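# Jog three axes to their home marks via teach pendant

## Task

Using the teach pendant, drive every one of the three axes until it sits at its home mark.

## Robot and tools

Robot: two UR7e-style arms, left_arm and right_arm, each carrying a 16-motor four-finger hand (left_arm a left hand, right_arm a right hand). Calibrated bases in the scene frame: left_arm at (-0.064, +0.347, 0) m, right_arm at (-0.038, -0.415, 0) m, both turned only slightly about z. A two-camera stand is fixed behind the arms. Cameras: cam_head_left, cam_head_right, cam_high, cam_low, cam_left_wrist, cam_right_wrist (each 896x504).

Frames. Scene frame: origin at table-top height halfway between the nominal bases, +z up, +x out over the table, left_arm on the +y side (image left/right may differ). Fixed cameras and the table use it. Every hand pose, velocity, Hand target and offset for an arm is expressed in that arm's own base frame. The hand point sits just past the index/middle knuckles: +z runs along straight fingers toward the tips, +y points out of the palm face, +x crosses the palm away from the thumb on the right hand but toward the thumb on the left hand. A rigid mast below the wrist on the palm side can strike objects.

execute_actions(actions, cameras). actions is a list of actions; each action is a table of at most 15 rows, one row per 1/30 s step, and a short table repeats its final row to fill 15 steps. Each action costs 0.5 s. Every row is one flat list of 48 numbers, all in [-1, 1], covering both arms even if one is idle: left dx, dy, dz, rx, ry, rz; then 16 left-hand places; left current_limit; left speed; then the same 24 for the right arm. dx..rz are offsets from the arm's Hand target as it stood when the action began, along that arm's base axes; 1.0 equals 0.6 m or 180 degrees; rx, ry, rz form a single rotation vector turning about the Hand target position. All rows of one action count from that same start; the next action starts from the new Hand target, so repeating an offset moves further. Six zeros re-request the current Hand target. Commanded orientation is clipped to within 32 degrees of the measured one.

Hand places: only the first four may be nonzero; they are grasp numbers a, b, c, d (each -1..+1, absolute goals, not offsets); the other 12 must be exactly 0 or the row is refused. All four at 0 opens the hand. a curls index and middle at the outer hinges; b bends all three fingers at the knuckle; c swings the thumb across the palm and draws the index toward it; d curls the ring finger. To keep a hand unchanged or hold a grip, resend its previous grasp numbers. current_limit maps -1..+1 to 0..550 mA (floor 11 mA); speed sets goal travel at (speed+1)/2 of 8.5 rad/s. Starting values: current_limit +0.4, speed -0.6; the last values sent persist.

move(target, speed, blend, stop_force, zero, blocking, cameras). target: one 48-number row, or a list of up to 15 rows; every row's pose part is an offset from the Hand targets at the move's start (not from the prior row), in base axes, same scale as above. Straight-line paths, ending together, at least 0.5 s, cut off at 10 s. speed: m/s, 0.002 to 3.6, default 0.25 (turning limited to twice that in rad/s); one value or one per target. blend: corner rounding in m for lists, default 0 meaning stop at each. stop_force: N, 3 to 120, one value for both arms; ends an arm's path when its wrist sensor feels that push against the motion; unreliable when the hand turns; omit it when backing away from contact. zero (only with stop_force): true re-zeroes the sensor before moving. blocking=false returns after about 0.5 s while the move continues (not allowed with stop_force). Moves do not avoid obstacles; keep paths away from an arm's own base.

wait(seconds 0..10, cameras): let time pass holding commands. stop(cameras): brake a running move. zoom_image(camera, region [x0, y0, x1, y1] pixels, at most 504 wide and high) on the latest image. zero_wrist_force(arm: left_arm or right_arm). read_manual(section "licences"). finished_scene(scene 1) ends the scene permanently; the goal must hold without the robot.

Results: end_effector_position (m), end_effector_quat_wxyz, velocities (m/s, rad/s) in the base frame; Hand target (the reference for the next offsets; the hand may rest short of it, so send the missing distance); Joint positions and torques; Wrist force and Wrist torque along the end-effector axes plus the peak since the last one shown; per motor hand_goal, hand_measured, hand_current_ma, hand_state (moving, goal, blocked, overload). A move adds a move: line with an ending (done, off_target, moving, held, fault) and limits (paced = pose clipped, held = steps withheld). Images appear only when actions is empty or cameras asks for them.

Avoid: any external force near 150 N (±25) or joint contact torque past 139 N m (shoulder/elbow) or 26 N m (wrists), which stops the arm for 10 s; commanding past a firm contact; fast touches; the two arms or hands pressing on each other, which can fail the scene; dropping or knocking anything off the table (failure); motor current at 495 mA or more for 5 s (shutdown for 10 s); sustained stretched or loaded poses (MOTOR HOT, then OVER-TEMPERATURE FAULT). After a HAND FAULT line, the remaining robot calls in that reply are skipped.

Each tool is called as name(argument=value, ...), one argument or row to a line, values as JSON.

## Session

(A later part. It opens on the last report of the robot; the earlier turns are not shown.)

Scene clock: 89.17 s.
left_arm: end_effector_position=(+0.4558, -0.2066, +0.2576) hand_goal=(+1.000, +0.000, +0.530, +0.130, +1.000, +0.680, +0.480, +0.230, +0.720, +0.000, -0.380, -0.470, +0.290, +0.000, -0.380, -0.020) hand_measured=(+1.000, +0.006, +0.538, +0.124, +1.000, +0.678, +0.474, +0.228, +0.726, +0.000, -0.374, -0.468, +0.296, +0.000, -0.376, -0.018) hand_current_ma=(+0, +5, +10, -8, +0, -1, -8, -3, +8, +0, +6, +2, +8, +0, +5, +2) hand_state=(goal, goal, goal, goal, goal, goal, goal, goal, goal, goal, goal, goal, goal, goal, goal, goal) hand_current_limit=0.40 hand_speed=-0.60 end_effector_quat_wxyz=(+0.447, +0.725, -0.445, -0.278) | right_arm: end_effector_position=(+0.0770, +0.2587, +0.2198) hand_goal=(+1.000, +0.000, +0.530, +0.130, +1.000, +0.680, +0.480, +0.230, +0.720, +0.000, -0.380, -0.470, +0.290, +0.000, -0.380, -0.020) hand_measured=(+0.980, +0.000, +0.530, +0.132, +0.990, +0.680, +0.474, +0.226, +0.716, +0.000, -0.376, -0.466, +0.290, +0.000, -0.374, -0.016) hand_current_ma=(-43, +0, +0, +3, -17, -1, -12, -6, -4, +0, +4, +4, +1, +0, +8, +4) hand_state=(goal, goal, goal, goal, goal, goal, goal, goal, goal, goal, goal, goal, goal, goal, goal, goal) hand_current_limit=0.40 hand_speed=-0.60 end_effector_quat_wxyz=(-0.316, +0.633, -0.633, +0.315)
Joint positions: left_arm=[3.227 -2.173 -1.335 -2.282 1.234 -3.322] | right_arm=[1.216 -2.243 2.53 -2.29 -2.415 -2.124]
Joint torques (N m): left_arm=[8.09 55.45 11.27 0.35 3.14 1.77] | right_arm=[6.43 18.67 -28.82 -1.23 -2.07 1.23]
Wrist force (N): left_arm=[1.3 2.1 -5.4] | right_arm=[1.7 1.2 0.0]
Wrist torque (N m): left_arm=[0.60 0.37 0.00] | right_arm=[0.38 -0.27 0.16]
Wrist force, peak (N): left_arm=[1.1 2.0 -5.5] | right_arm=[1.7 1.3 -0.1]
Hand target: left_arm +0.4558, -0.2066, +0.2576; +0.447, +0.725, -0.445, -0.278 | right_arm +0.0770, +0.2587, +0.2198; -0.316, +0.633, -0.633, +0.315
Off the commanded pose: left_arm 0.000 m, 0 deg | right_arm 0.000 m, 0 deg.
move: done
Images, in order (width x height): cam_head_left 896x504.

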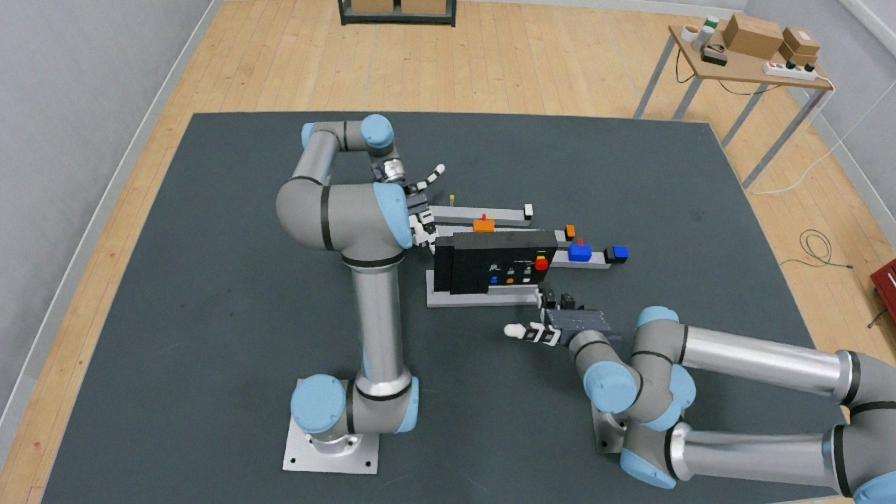

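move(
  target=[0.0192,0,0,0,0,0, 0.6,0,-1,0.6,0,0,0,0,0,0,0,0,0,0,0,0, 0.4,-0.6, 0.091,0.158,-0.105,0,0,0, 0.6,0,-1,0.6,0,0,0,0,0,0,0,0,0,0,0,0, 0.4,-0.6],
  speed=0.08,
  cameras=["cam_head_left","cam_right_wrist"],
)

zoom_image(
  camera="cam_right_wrist",
  region=[380, 0, 700, 290],
)

zoom_image(
  camera="cam_head_left",
  region=[420, 220, 560, 310],
)

Scene clock: 94.87 s.
left_arm: end_effector_position=(+0.4673, -0.2066, +0.2576) hand_goal=(+1.000, +0.000, +0.530, +0.130, +1.000, +0.680, +0.480, +0.230, +0.720, +0.000, -0.380, -0.470, +0.290, +0.000, -0.380, -0.020) hand_measured=(+1.000, +0.002, +0.536, +0.128, +1.000, +0.678, +0.474, +0.228, +0.726, +0.000, -0.374, -0.468, +0.296, +0.000, -0.376, -0.018) hand_current_ma=(+0, +2, +7, -2, +0, -1, -8, -3, +8, +0, +6, +2, +8, +0, +5, +2) hand_state=(goal, goal, goal, goal, goal, goal, goal, goal, goal, goal, goal, goal, goal, goal, goal, goal) hand_current_limit=0.40 hand_speed=-0.60 end_effector_quat_wxyz=(+0.447, +0.725, -0.445, -0.278) | right_arm: end_effector_position=(+0.1316, +0.3535, +0.1568) hand_goal=(+1.000, +0.000, +0.530, +0.130, +1.000, +0.680, +0.480, +0.230, +0.720, +0.000, -0.380, -0.470, +0.290, +0.000, -0.380, -0.020) hand_measured=(+0.980, +0.000, +0.530, +0.132, +0.990, +0.680, +0.474, +0.226, +0.716, +0.000, -0.376, -0.466, +0.290, +0.000, -0.374, -0.016) hand_current_ma=(-43, +0, +0, +3, -17, -1, -11, -5, -4, +0, +4, +4, +0, +0, +8, +4) hand_state=(goal, goal, goal, goal, goal, goal, goal, goal, goal, goal, goal, goal, goal, goal, goal, goal) hand_current_limit=0.40 hand_speed=-0.60 end_effector_quat_wxyz=(-0.316, +0.633, -0.633, +0.315)
Joint positions: left_arm=[3.225 -2.2 -1.291 -2.3 1.233 -3.323] | right_arm=[1.157 -1.748 2.489 -2.804 -2.389 -2.203]
Joint torques (N m): left_arm=[-10.89 37.11 27.24 -2.45 -3.18 -1.12] | right_arm=[-6.4 3.17 -25.61 -4.39 0.31 -1.27]
Wrist force (N): left_arm=[0.4 3.6 0.0] | right_arm=[2.0 1.0 0.8]
Wrist torque (N m): left_arm=[-0.01 0.16 0.02] | right_arm=[0.25 -0.28 0.30]
Wrist force, peak (N): left_arm=[1.6 2.3 -5.9] | right_arm=[2.0 1.0 0.8]
Hand target: left_arm +0.4673, -0.2066, +0.2576; +0.447, +0.725, -0.445, -0.278 | right_arm +0.1316, +0.3535, +0.1568; -0.316, +0.633, -0.633, +0.315
Off the commanded pose: left_arm 0.000 m, 0 deg | right_arm 0.000 m, 0 deg.
move: done
Images, in order (width x height): cam_head_left 896x504, cam_right_wrist 896x504.

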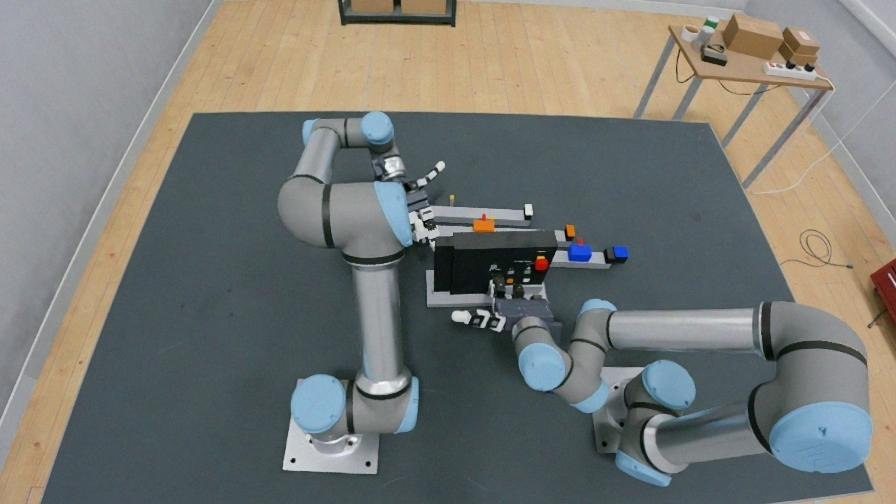

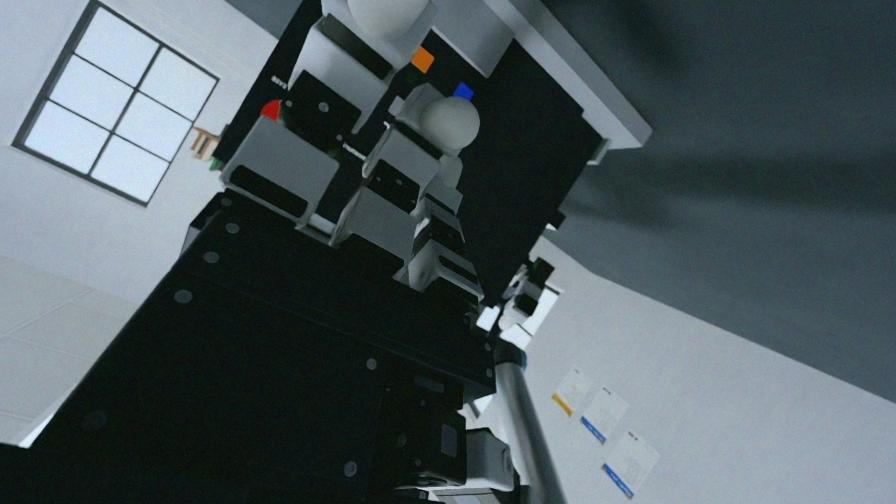

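Scaled by 1.575 from the camera's 896x504 image, which has a finer 1280x720 frame.

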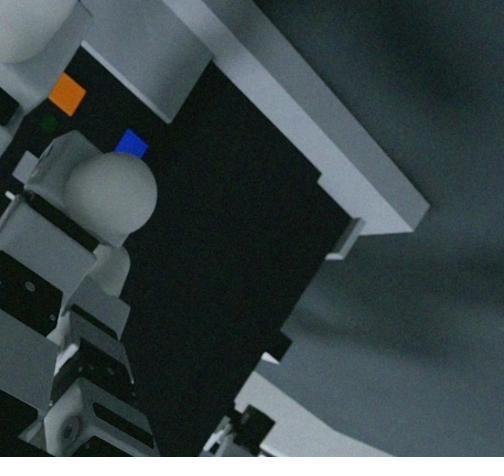

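Scaled by 3.600 from the camera's 896x504 image, which has a finer 1280x720 frame.

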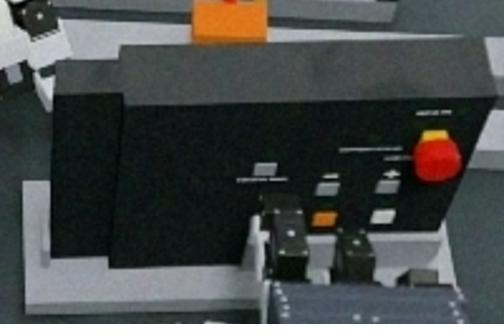

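move(
  target=[0,0,0,0,0,0, 0.6,0,-1,0.6,0,0,0,0,0,0,0,0,0,0,0,0, 0.4,-0.6, 0.083,0.0037,0,0,0,0, 0.6,0,-1,0.6,0,0,0,0,0,0,0,0,0,0,0,0, 0.4,-0.6],
  speed=0.015,
  stop_force=3,
  cameras=["cam_head_left","cam_head_right","cam_right_wrist"],
)

zoom_image(
  camera="cam_head_left",
  region=[480, 240, 560, 300],
)

zoom_image(
  camera="cam_head_right",
  region=[480, 240, 560, 300],
)

zoom_image(
  camera="cam_right_wrist",
  region=[320, 0, 580, 200],
)

Scene clock: 100.97 s.
left_arm: end_effector_position=(+0.4673, -0.2066, +0.2576) hand_goal=(+1.000, +0.000, +0.530, +0.130, +1.000, +0.680, +0.480, +0.230, +0.720, +0.000, -0.380, -0.470, +0.290, +0.000, -0.380, -0.020) hand_measured=(+1.000, +0.002, +0.536, +0.128, +1.000, +0.678, +0.474, +0.228, +0.726, +0.000, -0.374, -0.468, +0.296, +0.000, -0.376, -0.018) hand_current_ma=(+0, +2, +7, -2, +0, -1, -8, -3, +8, +0, +6, +2, +8, +0, +5, +2) hand_state=(goal, goal, goal, goal, goal, goal, goal, goal, goal, goal, goal, goal, goal, goal, goal, goal) hand_current_limit=0.40 hand_speed=-0.60 end_effector_quat_wxyz=(+0.447, +0.725, -0.445, -0.278) | right_arm: end_effector_position=(+0.1716, +0.3553, +0.1568) hand_goal=(+1.000, +0.000, +0.530, +0.130, +1.000, +0.680, +0.480, +0.230, +0.720, +0.000, -0.380, -0.470, +0.290, +0.000, -0.380, -0.020) hand_measured=(+0.982, +0.000, +0.522, +0.122, +0.990, +0.680, +0.474, +0.226, +0.716, +0.000, -0.376, -0.466, +0.290, +0.000, -0.374, -0.016) hand_current_ma=(-38, -1, -12, -12, -17, -1, -11, -5, -4, +0, +4, +4, +0, +0, +8, +4) hand_state=(goal, goal, goal, goal, goal, goal, goal, goal, goal, goal, goal, goal, goal, goal, goal, goal) hand_current_limit=0.40 hand_speed=-0.60 end_effector_quat_wxyz=(-0.316, +0.633, -0.633, +0.315)
Joint positions: left_arm=[3.225 -2.2 -1.291 -2.3 1.233 -3.323] | right_arm=[1.042 -1.698 2.481 -2.944 -2.33 -2.342]
Joint torques (N m): left_arm=[-10.56 36.89 27.45 -2.47 -3.17 -0.85] | right_arm=[6.08 -24.88 -12.33 -1.1 -2.33 1.48]
Wrist force (N): left_arm=[0.5 3.6 -0.2] | right_arm=[2.1 1.2 -2.1]
Wrist torque (N m): left_arm=[0.01 0.15 0.03] | right_arm=[0.52 -0.33 0.21]
Wrist force, peak (N): left_arm=[0.7 3.9 0.2] | right_arm=[2.3 1.2 -4.2]
Hand target: left_arm +0.4673, -0.2066, +0.2576; +0.447, +0.725, -0.445, -0.278 | right_arm +0.1716, +0.3553, +0.1568; -0.316, +0.633, -0.633, +0.315 (not the last commanded pose)
Off the commanded pose: left_arm 0.000 m, 0 deg | right_arm 0.010 m, 0 deg.
move: contact (right_arm)
Images, in order (width x height): cam_head_left 896x504, cam_head_right 896x504, cam_right_wrist 896x504.

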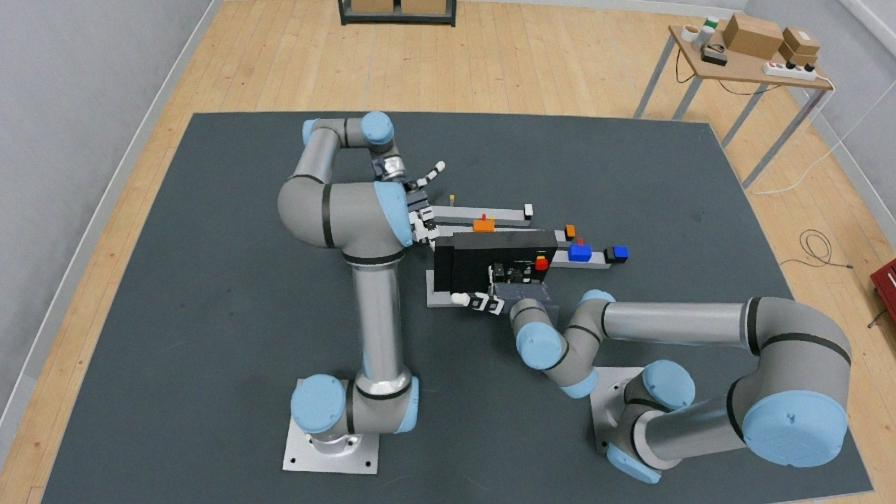

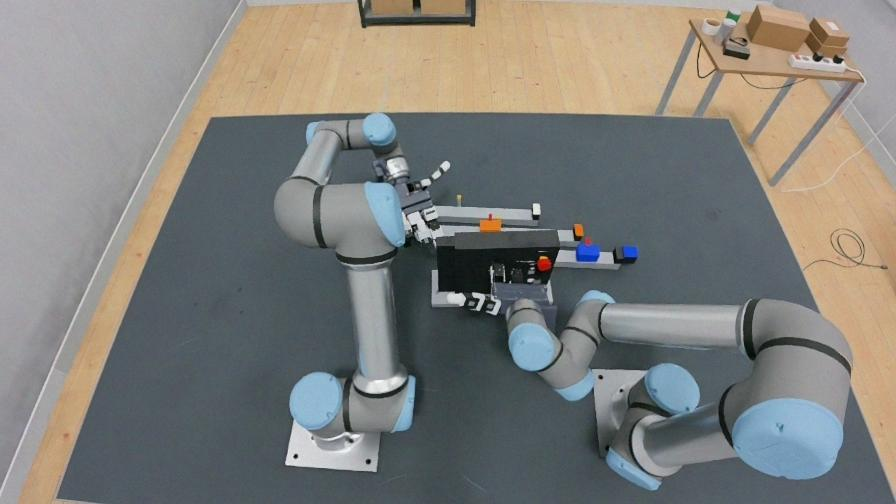

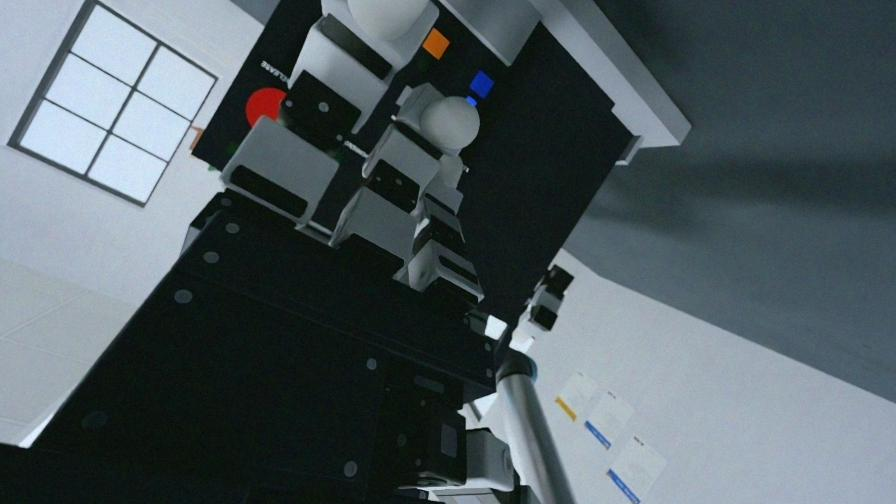

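Scaled by 6.300 from the camera's 896x504 image, which has a finer 1280x720 frame.

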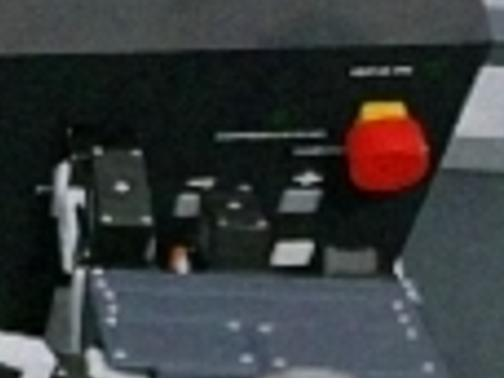

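Scaled by 6.300 from the camera's 896x504 image, which has a finer 1280x720 frame.

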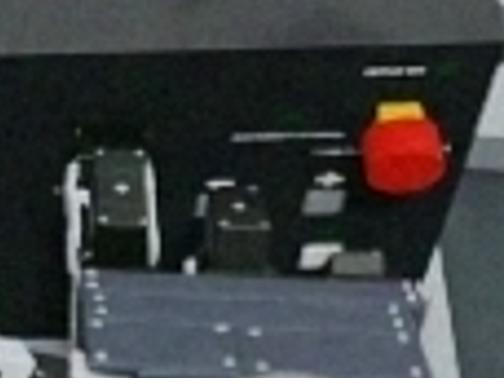

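Scaled by 1.938 from the camera's 896x504 image, which has a finer 1280x720 frame.

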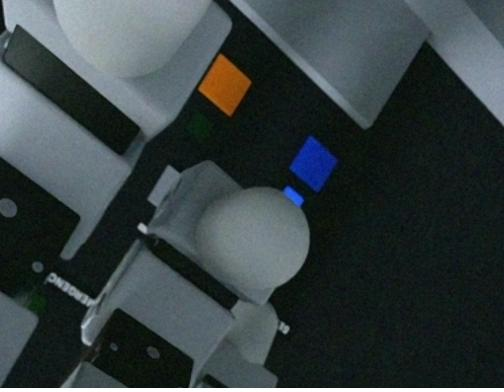

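zoom_image(
  camera="cam_right_wrist",
  region=[240, 40, 320, 140],
)

zoom_image(
  camera="cam_right_wrist",
  region=[330, 130, 380, 180],
)

zoom_image(
  camera="cam_right_wrist",
  region=[430, 130, 500, 200],
)

Scaled by 5.040 from the camera's 896x504 image, which has a finer 1280x720 frame.

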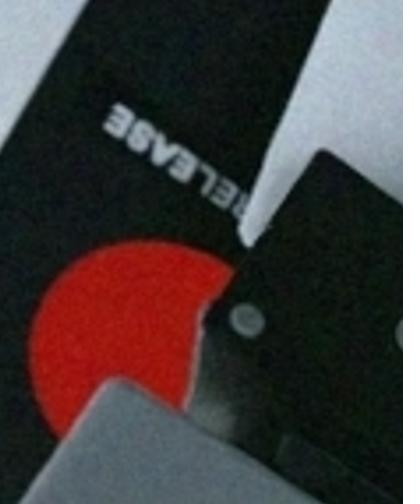

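Scaled by 10.080 from the camera's 896x504 image, which has a finer 1280x720 frame.

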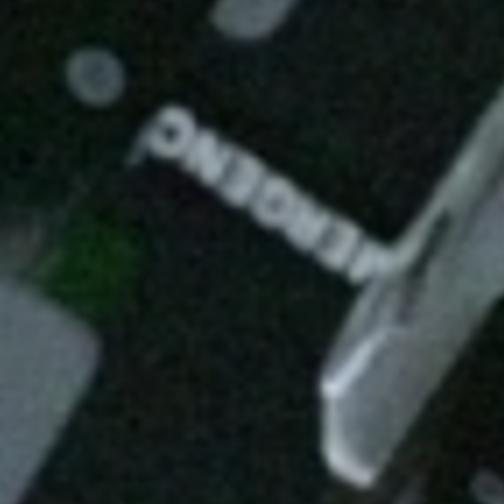

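Scaled by 7.200 from the camera's 896x504 image, which has a finer 1280x720 frame.

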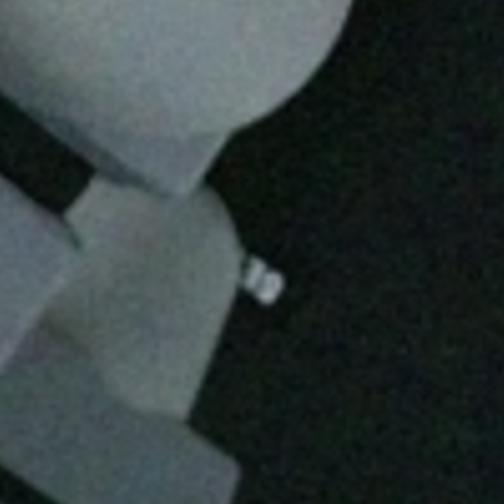

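zoom_image(
  camera="cam_right_wrist",
  region=[420, 100, 500, 190],
)

Scaled by 5.600 from the camera's 896x504 image, which has a finer 1280x720 frame.

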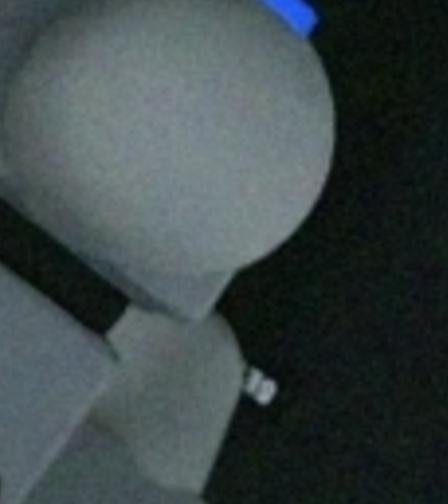

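move(
  target=[
    [0,0,0,0,0,0, 0.6,0,-1,0.6,0,0,0,0,0,0,0,0,0,0,0,0, 0.4,-0.6, -0.012,-0.005,0,0,0,0, 0.6,0,-1,0.6,0,0,0,0,0,0,0,0,0,0,0,0, 0.4,-0.6],
    [0,0,0,0,0,0, 0.6,0,-1,0.6,0,0,0,0,0,0,0,0,0,0,0,0, 0.4,-0.6, 0.0025,-0.005,0,0,0,0, 0.6,0,-1,0.6,0,0,0,0,0,0,0,0,0,0,0,0, 0.4,-0.6],
  ],
  speed=0.02,
  cameras=["cam_head_left","cam_right_wrist"],
)

zoom_image(
  camera="cam_head_left",
  region=[480, 240, 560, 300],
)

zoom_image(
  camera="cam_right_wrist",
  region=[320, 0, 580, 200],
)

Scene clock: 107.33 s.
left_arm: end_effector_position=(+0.4673, -0.2066, +0.2576) hand_goal=(+1.000, +0.000, +0.530, +0.130, +1.000, +0.680, +0.480, +0.230, +0.720, +0.000, -0.380, -0.470, +0.290, +0.000, -0.380, -0.020) hand_measured=(+1.000, +0.002, +0.536, +0.128, +1.000, +0.678, +0.474, +0.228, +0.726, +0.000, -0.374, -0.468, +0.296, +0.000, -0.376, -0.018) hand_current_ma=(+0, +2, +7, -2, +0, -1, -8, -3, +8, +0, +6, +2, +8, +0, +5, +2) hand_state=(goal, goal, goal, goal, goal, goal, goal, goal, goal, goal, goal, goal, goal, goal, goal, goal) hand_current_limit=0.40 hand_speed=-0.60 end_effector_quat_wxyz=(+0.447, +0.725, -0.445, -0.278) | right_arm: end_effector_position=(+0.1730, +0.3523, +0.1568) hand_goal=(+1.000, +0.000, +0.530, +0.130, +1.000, +0.680, +0.480, +0.230, +0.720, +0.000, -0.380, -0.470, +0.290, +0.000, -0.380, -0.020) hand_measured=(+0.982, +0.000, +0.518, +0.120, +0.990, +0.680, +0.474, +0.226, +0.716, +0.000, -0.376, -0.466, +0.290, +0.000, -0.374, -0.016) hand_current_ma=(-38, +0, -24, -18, -17, -1, -11, -5, -4, +0, +4, +4, +0, +0, +8, +4) hand_state=(goal, goal, goal, goal, goal, goal, goal, goal, goal, goal, goal, goal, goal, goal, goal, goal) hand_current_limit=0.40 hand_speed=-0.60 end_effector_quat_wxyz=(-0.316, +0.633, -0.633, +0.315)
Joint positions: left_arm=[3.225 -2.2 -1.291 -2.3 1.233 -3.323] | right_arm=[1.033 -1.704 2.488 -2.952 -2.325 -2.353]
Joint torques (N m): left_arm=[-10.43 37.52 27.59 -2.44 -3.19 -0.97] | right_arm=[-7.63 1.62 -24.94 -4.1 0.17 -1.27]
Wrist force (N): left_arm=[0.6 3.6 0.0] | right_arm=[2.3 1.6 -3.6]
Wrist torque (N m): left_arm=[-0.02 0.14 0.04] | right_arm=[0.60 -0.38 0.32]
Wrist force, peak (N): left_arm=[0.6 3.9 0.2] | right_arm=[2.3 1.6 -4.5]
Hand target: left_arm +0.4673, -0.2066, +0.2576; +0.447, +0.725, -0.445, -0.278 | right_arm +0.1731, +0.3523, +0.1568; -0.316, +0.633, -0.633, +0.315
Off the commanded pose: left_arm 0.000 m, 0 deg | right_arm 0.000 m, 0 deg.
move: done
Images, in order (width x height): cam_head_left 896x504, cam_right_wrist 896x504.

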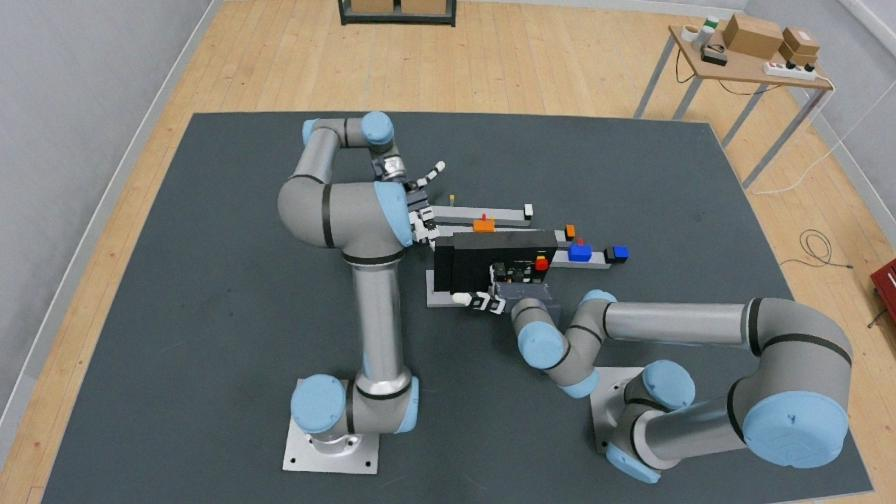

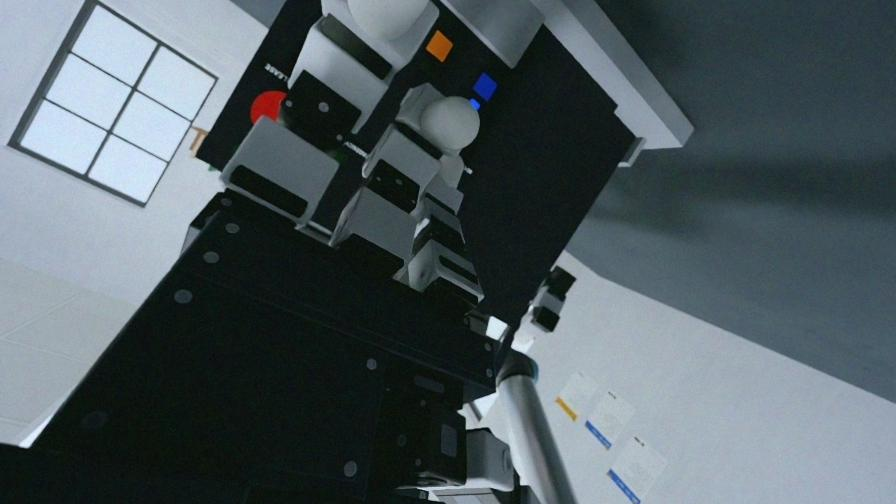

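Scaled by 6.300 from the camera's 896x504 image, which has a finer 1280x720 frame.

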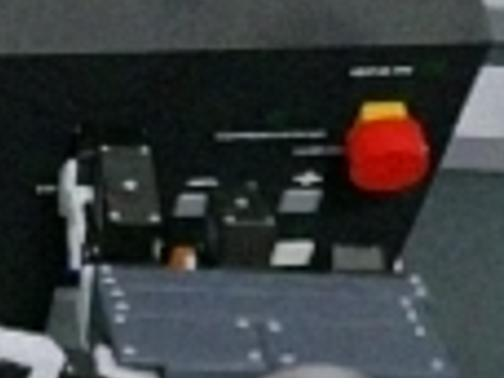

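Scaled by 1.938 from the camera's 896x504 image, which has a finer 1280x720 frame.

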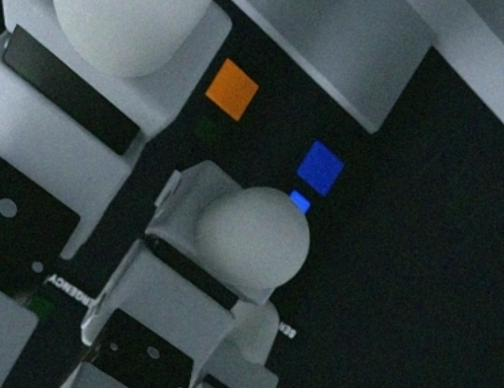

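zoom_image(
  camera="cam_right_wrist",
  region=[455, 155, 485, 185],
)

zoom_image(
  camera="cam_right_wrist",
  region=[335, 130, 375, 170],
)

zoom_image(
  camera="cam_right_wrist",
  region=[250, 50, 300, 100],
)

Scaled by 16.800 from the camera's 896x504 image, which has a finer 1280x720 frame.

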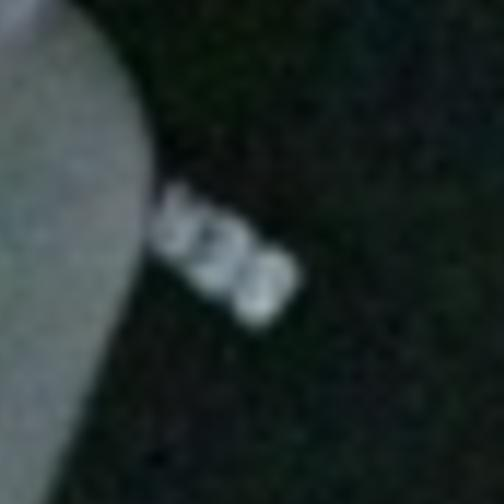

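Scaled by 12.600 from the camera's 896x504 image, which has a finer 1280x720 frame.

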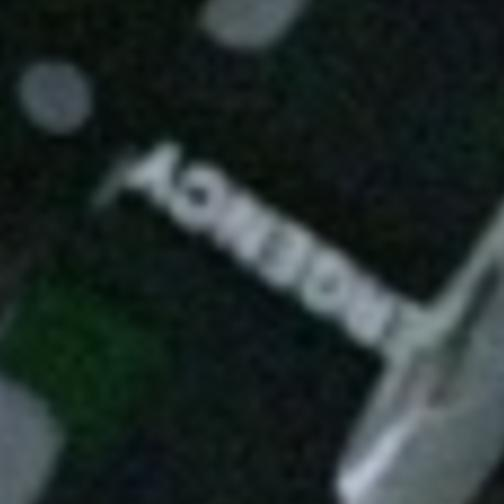

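Scaled by 10.080 from the camera's 896x504 image, which has a finer 1280x720 frame.

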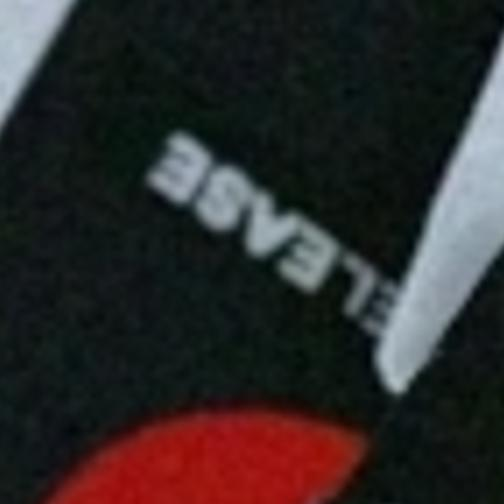

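move(
  target=[0,0,0,0,0,0, 0.6,0,-1,0.6,0,0,0,0,0,0,0,0,0,0,0,0, 0.4,-0.6, 0.0033,0,0,0,0,0, 0.6,0,-1,0.6,0,0,0,0,0,0,0,0,0,0,0,0, 0.4,-0.6],
  speed=0.02,
  cameras=["cam_head_left"],
)

zoom_image(
  camera="cam_head_left",
  region=[480, 240, 560, 300],
)

move(
  target=[0,0,0,0,0,0, 0.6,0,-1,0.6,0,0,0,0,0,0,0,0,0,0,0,0, 0.4,-0.6, -0.1,0,-0.05,0,0,0, 0.6,0,-1,0.6,0,0,0,0,0,0,0,0,0,0,0,0, 0.4,-0.6],
  speed=0.06,
  cameras=["cam_head_left","cam_right_wrist"],
)

zoom_image(
  camera="cam_head_left",
  region=[480, 240, 560, 300],
)

Scene clock: 109.90 s.
left_arm: end_effector_position=(+0.4673, -0.2066, +0.2576) hand_goal=(+1.000, +0.000, +0.530, +0.130, +1.000, +0.680, +0.480, +0.230, +0.720, +0.000, -0.380, -0.470, +0.290, +0.000, -0.380, -0.020) hand_measured=(+1.000, +0.002, +0.536, +0.128, +1.000, +0.678, +0.474, +0.228, +0.726, +0.000, -0.374, -0.468, +0.296, +0.000, -0.376, -0.018) hand_current_ma=(+0, +2, +7, -2, +0, -1, -8, -3, +8, +0, +6, +2, +8, +0, +5, +2) hand_state=(goal, goal, goal, goal, goal, goal, goal, goal, goal, goal, goal, goal, goal, goal, goal, goal) hand_current_limit=0.40 hand_speed=-0.60 end_effector_quat_wxyz=(+0.447, +0.725, -0.445, -0.278) | right_arm: end_effector_position=(+0.1750, +0.3523, +0.1568) hand_goal=(+1.000, +0.000, +0.530, +0.130, +1.000, +0.680, +0.480, +0.230, +0.720, +0.000, -0.380, -0.470, +0.290, +0.000, -0.380, -0.020) hand_measured=(+0.970, +0.000, +0.510, +0.116, +0.990, +0.680, +0.474, +0.226, +0.716, +0.000, -0.376, -0.466, +0.290, +0.000, -0.374, -0.016) hand_current_ma=(-74, +0, -44, -25, -17, -1, -11, -5, -4, +0, +4, +4, +0, +0, +8, +4) hand_state=(blocked, goal, blocked, goal, goal, goal, goal, goal, goal, goal, goal, goal, goal, goal, goal, goal) hand_current_limit=0.40 hand_speed=-0.60 end_effector_quat_wxyz=(-0.316, +0.633, -0.633, +0.315)
Joint positions: left_arm=[3.225 -2.2 -1.291 -2.3 1.233 -3.323] | right_arm=[1.028 -1.702 2.487 -2.958 -2.321 -2.359]
Joint torques (N m): left_arm=[-10.38 36.93 27.82 -2.3 -3.13 -1.05] | right_arm=[-7.97 1.13 -25 -4.35 -0.05 -1.14]
Wrist force (N): left_arm=[0.5 3.3 0.0] | right_arm=[2.5 2.2 -3.4]
Wrist torque (N m): left_arm=[-0.05 0.15 0.04] | right_arm=[0.54 -0.39 0.32]
Wrist force, peak (N): left_arm=[0.7 3.8 -0.2] | right_arm=[2.5 1.7 -5.7]
Hand target: left_arm +0.4673, -0.2066, +0.2576; +0.447, +0.725, -0.445, -0.278 | right_arm +0.1750, +0.3523, +0.1568; -0.316, +0.633, -0.633, +0.315
Off the commanded pose: left_arm 0.000 m, 0 deg | right_arm 0.000 m, 0 deg.
move: done
Images, in order (width x height): cam_head_left 896x504.

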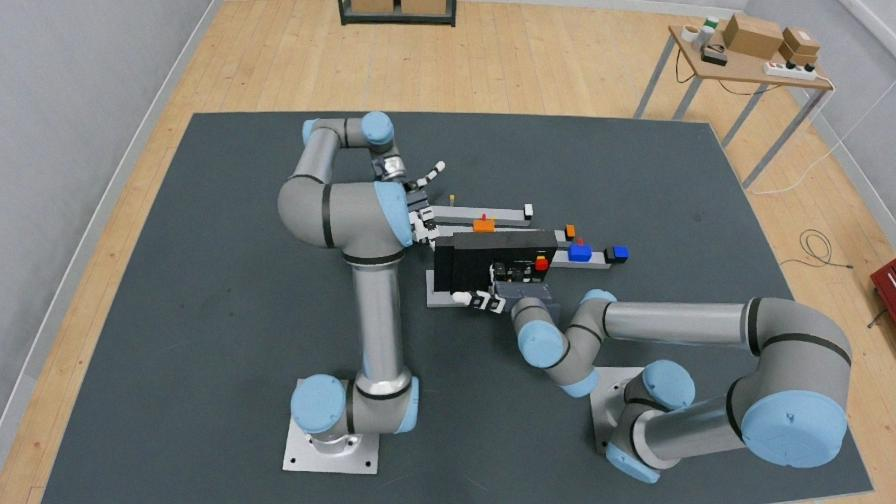

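Scaled by 6.300 from the camera's 896x504 image, which has a finer 1280x720 frame.

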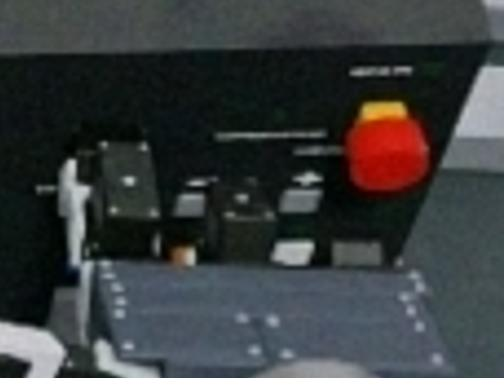

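Scene clock: 111.50 s.
left_arm: end_effector_position=(+0.4673, -0.2066, +0.2576) hand_goal=(+1.000, +0.000, +0.530, +0.130, +1.000, +0.680, +0.480, +0.230, +0.720, +0.000, -0.380, -0.470, +0.290, +0.000, -0.380, -0.020) hand_measured=(+1.000, +0.002, +0.536, +0.128, +1.000, +0.678, +0.474, +0.228, +0.726, +0.000, -0.374, -0.468, +0.296, +0.000, -0.376, -0.018) hand_current_ma=(+0, +2, +7, -2, +0, -1, -8, -3, +8, +0, +6, +2, +8, +0, +5, +2) hand_state=(goal, goal, goal, goal, goal, goal, goal, goal, goal, goal, goal, goal, goal, goal, goal, goal) hand_current_limit=0.40 hand_speed=-0.60 end_effector_quat_wxyz=(+0.447, +0.725, -0.445, -0.278) | right_arm: end_effector_position=(+0.1151, +0.3523, +0.1268) hand_goal=(+1.000, +0.000, +0.530, +0.130, +1.000, +0.680, +0.480, +0.230, +0.720, +0.000, -0.380, -0.470, +0.290, +0.000, -0.380, -0.020) hand_measured=(+0.976, -0.002, +0.522, +0.128, +0.990, +0.680, +0.474, +0.226, +0.716, +0.000, -0.376, -0.466, +0.290, +0.000, -0.374, -0.016) hand_current_ma=(-59, -1, -12, -3, -17, -1, -11, -5, -4, +0, +4, +4, +0, +0, +8, +4) hand_state=(blocked, goal, goal, goal, goal, goal, goal, goal, goal, goal, goal, goal, goal, goal, goal, goal) hand_current_limit=0.40 hand_speed=-0.60 end_effector_quat_wxyz=(-0.316, +0.633, -0.633, +0.315)
Joint positions: left_arm=[3.225 -2.2 -1.291 -2.3 1.233 -3.323] | right_arm=[1.206 -1.683 2.533 -2.865 -2.411 -2.138]
Joint torques (N m): left_arm=[-10.48 37.27 27.76 -2.31 -3.23 -1.01] | right_arm=[6.47 0.95 -13.66 -1.32 -2.48 1.54]
Wrist force (N): left_arm=[0.7 3.6 0.1] | right_arm=[1.7 1.2 0.1]
Wrist torque (N m): left_arm=[-0.02 0.13 0.05] | right_arm=[0.35 -0.29 0.15]
Wrist force, peak (N): left_arm=[0.7 4.0 0.1] | right_arm=[2.6 2.2 -3.6]
Hand target: left_arm +0.4673, -0.2066, +0.2576; +0.447, +0.725, -0.445, -0.278 | right_arm +0.1150, +0.3523, +0.1268; -0.316, +0.633, -0.633, +0.315
Off the commanded pose: left_arm 0.000 m, 0 deg | right_arm 0.000 m, 0 deg.
move: done
Images, in order (width x height): cam_head_left 896x504, cam_right_wrist 896x504.

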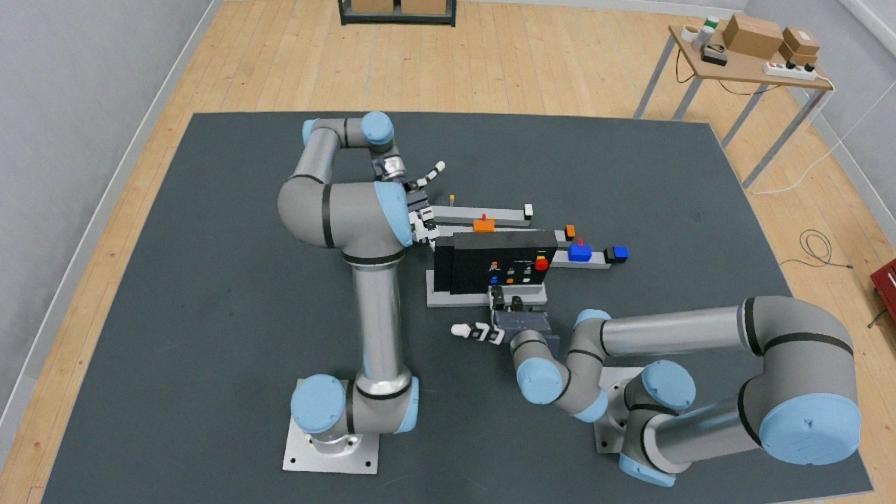

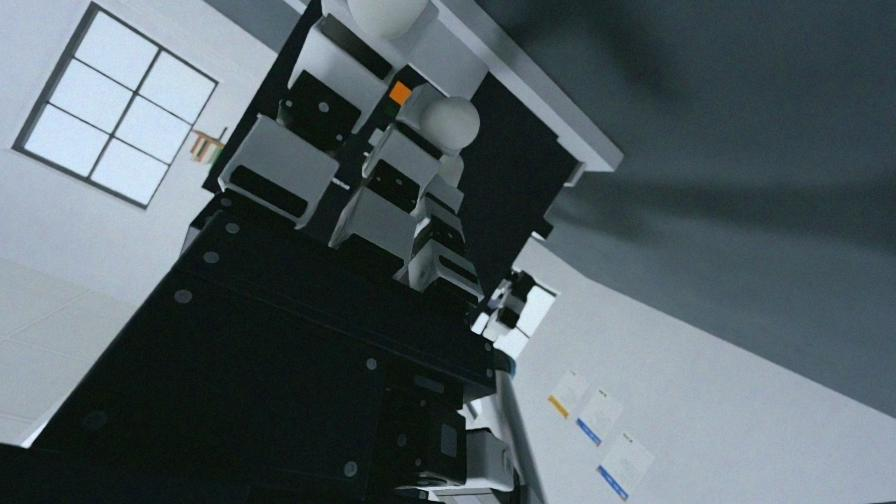

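Scaled by 6.300 from the camera's 896x504 image, which has a finer 1280x720 frame.

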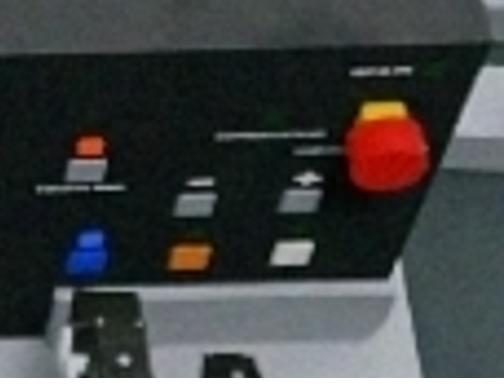

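move(
  target=[0,0,0,0,0,0, 0.6,0,-1,0.6,0,0,0,0,0,0,0,0,0,0,0,0, 0.4,-0.6, 0,-0.154,0,0,0,0, 0.6,0,-1,0.6,0,0,0,0,0,0,0,0,0,0,0,0, 0.4,-0.6],
  speed=0.08,
  cameras=["cam_right_wrist"],
)

zoom_image(
  camera="cam_right_wrist",
  region=[440, 120, 560, 240],
)

zoom_image(
  camera="cam_right_wrist",
  region=[480, 150, 530, 200],
)

Scene clock: 114.50 s.
left_arm: end_effector_position=(+0.4673, -0.2066, +0.2576) hand_goal=(+1.000, +0.000, +0.530, +0.130, +1.000, +0.680, +0.480, +0.230, +0.720, +0.000, -0.380, -0.470, +0.290, +0.000, -0.380, -0.020) hand_measured=(+1.000, +0.002, +0.536, +0.128, +1.000, +0.678, +0.474, +0.228, +0.726, +0.000, -0.374, -0.468, +0.296, +0.000, -0.376, -0.018) hand_current_ma=(+0, +2, +7, -2, +0, -1, -8, -3, +8, +0, +6, +2, +8, +0, +5, +2) hand_state=(goal, goal, goal, goal, goal, goal, goal, goal, goal, goal, goal, goal, goal, goal, goal, goal) hand_current_limit=0.40 hand_speed=-0.60 end_effector_quat_wxyz=(+0.447, +0.725, -0.445, -0.278) | right_arm: end_effector_position=(+0.1150, +0.2599, +0.1268) hand_goal=(+1.000, +0.000, +0.530, +0.130, +1.000, +0.680, +0.480, +0.230, +0.720, +0.000, -0.380, -0.470, +0.290, +0.000, -0.380, -0.020) hand_measured=(+0.976, -0.002, +0.522, +0.128, +0.990, +0.680, +0.474, +0.226, +0.716, +0.000, -0.376, -0.466, +0.290, +0.000, -0.374, -0.016) hand_current_ma=(-58, -1, -12, -3, -17, -1, -11, -5, -4, +0, +4, +4, +0, +0, +8, +4) hand_state=(blocked, goal, goal, goal, goal, goal, goal, goal, goal, goal, goal, goal, goal, goal, goal, goal) hand_current_limit=0.40 hand_speed=-0.60 end_effector_quat_wxyz=(-0.316, +0.633, -0.633, +0.315)
Joint positions: left_arm=[3.225 -2.2 -1.291 -2.3 1.233 -3.323] | right_arm=[1.046 -1.968 2.751 -2.941 -2.332 -2.338]
Joint torques (N m): left_arm=[-10.16 37.95 27.32 -2.27 -3.16 -1.06] | right_arm=[-6.49 -12.97 -11.95 -1.31 0.27 -1.19]
Wrist force (N): left_arm=[0.6 3.6 0.2] | right_arm=[1.8 1.1 -0.1]
Wrist torque (N m): left_arm=[-0.02 0.14 0.03] | right_arm=[0.40 -0.28 0.30]
Wrist force, peak (N): left_arm=[0.8 3.9 0.3] | right_arm=[2.6 0.8 0.0]
Hand target: left_arm +0.4673, -0.2066, +0.2576; +0.447, +0.725, -0.445, -0.278 | right_arm +0.1150, +0.2599, +0.1268; -0.316, +0.633, -0.633, +0.315
Off the commanded pose: left_arm 0.000 m, 0 deg | right_arm 0.000 m, 0 deg.
move: done
Images, in order (width x height): cam_right_wrist 896x504.

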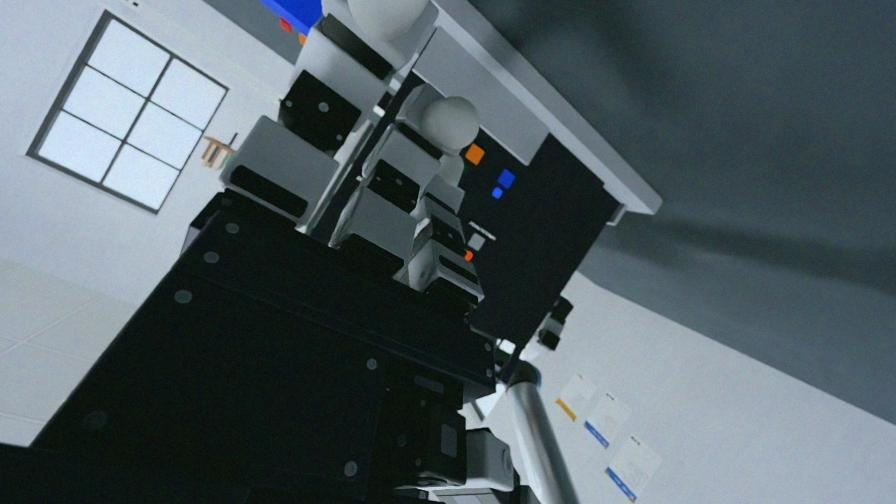

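Scaled by 4.200 from the camera's 896x504 image, which has a finer 1280x720 frame.

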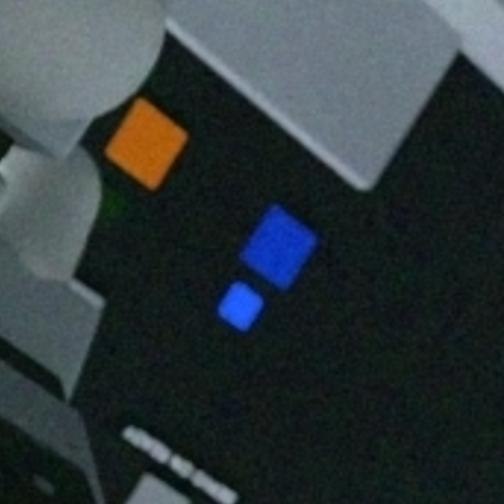

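Scaled by 10.080 from the camera's 896x504 image, which has a finer 1280x720 frame.

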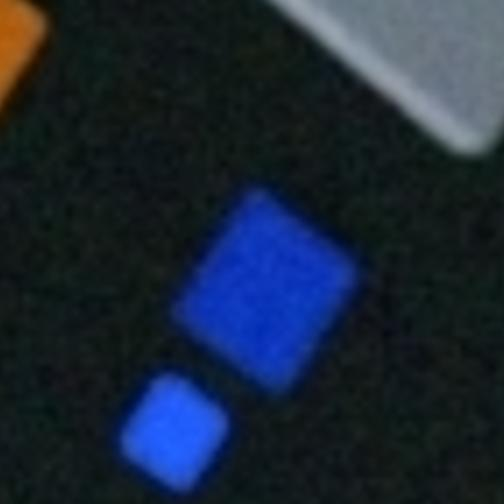

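zoom_image(
  camera="cam_right_wrist",
  region=[455, 210, 505, 265],
)

zoom_image(
  camera="cam_right_wrist",
  region=[460, 215, 500, 245],
)

Scaled by 9.164 from the camera's 896x504 image, which has a finer 1280x720 frame.

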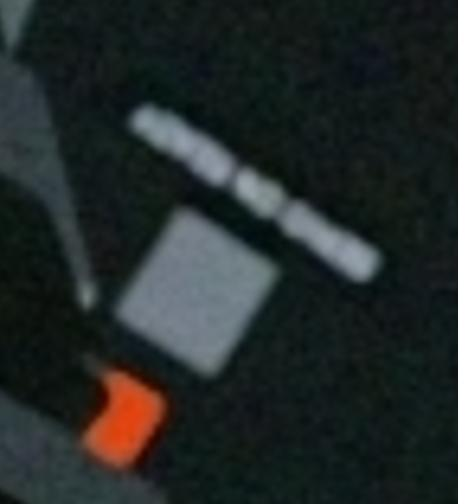

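Scaled by 12.600 from the camera's 896x504 image, which has a finer 1280x720 frame.

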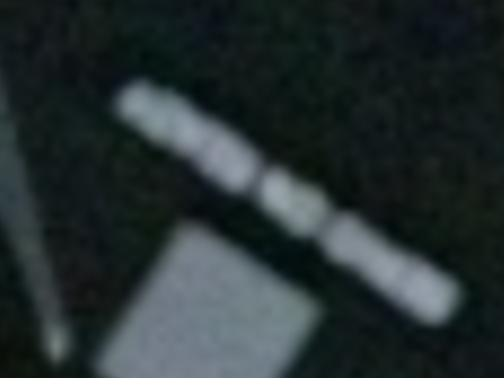

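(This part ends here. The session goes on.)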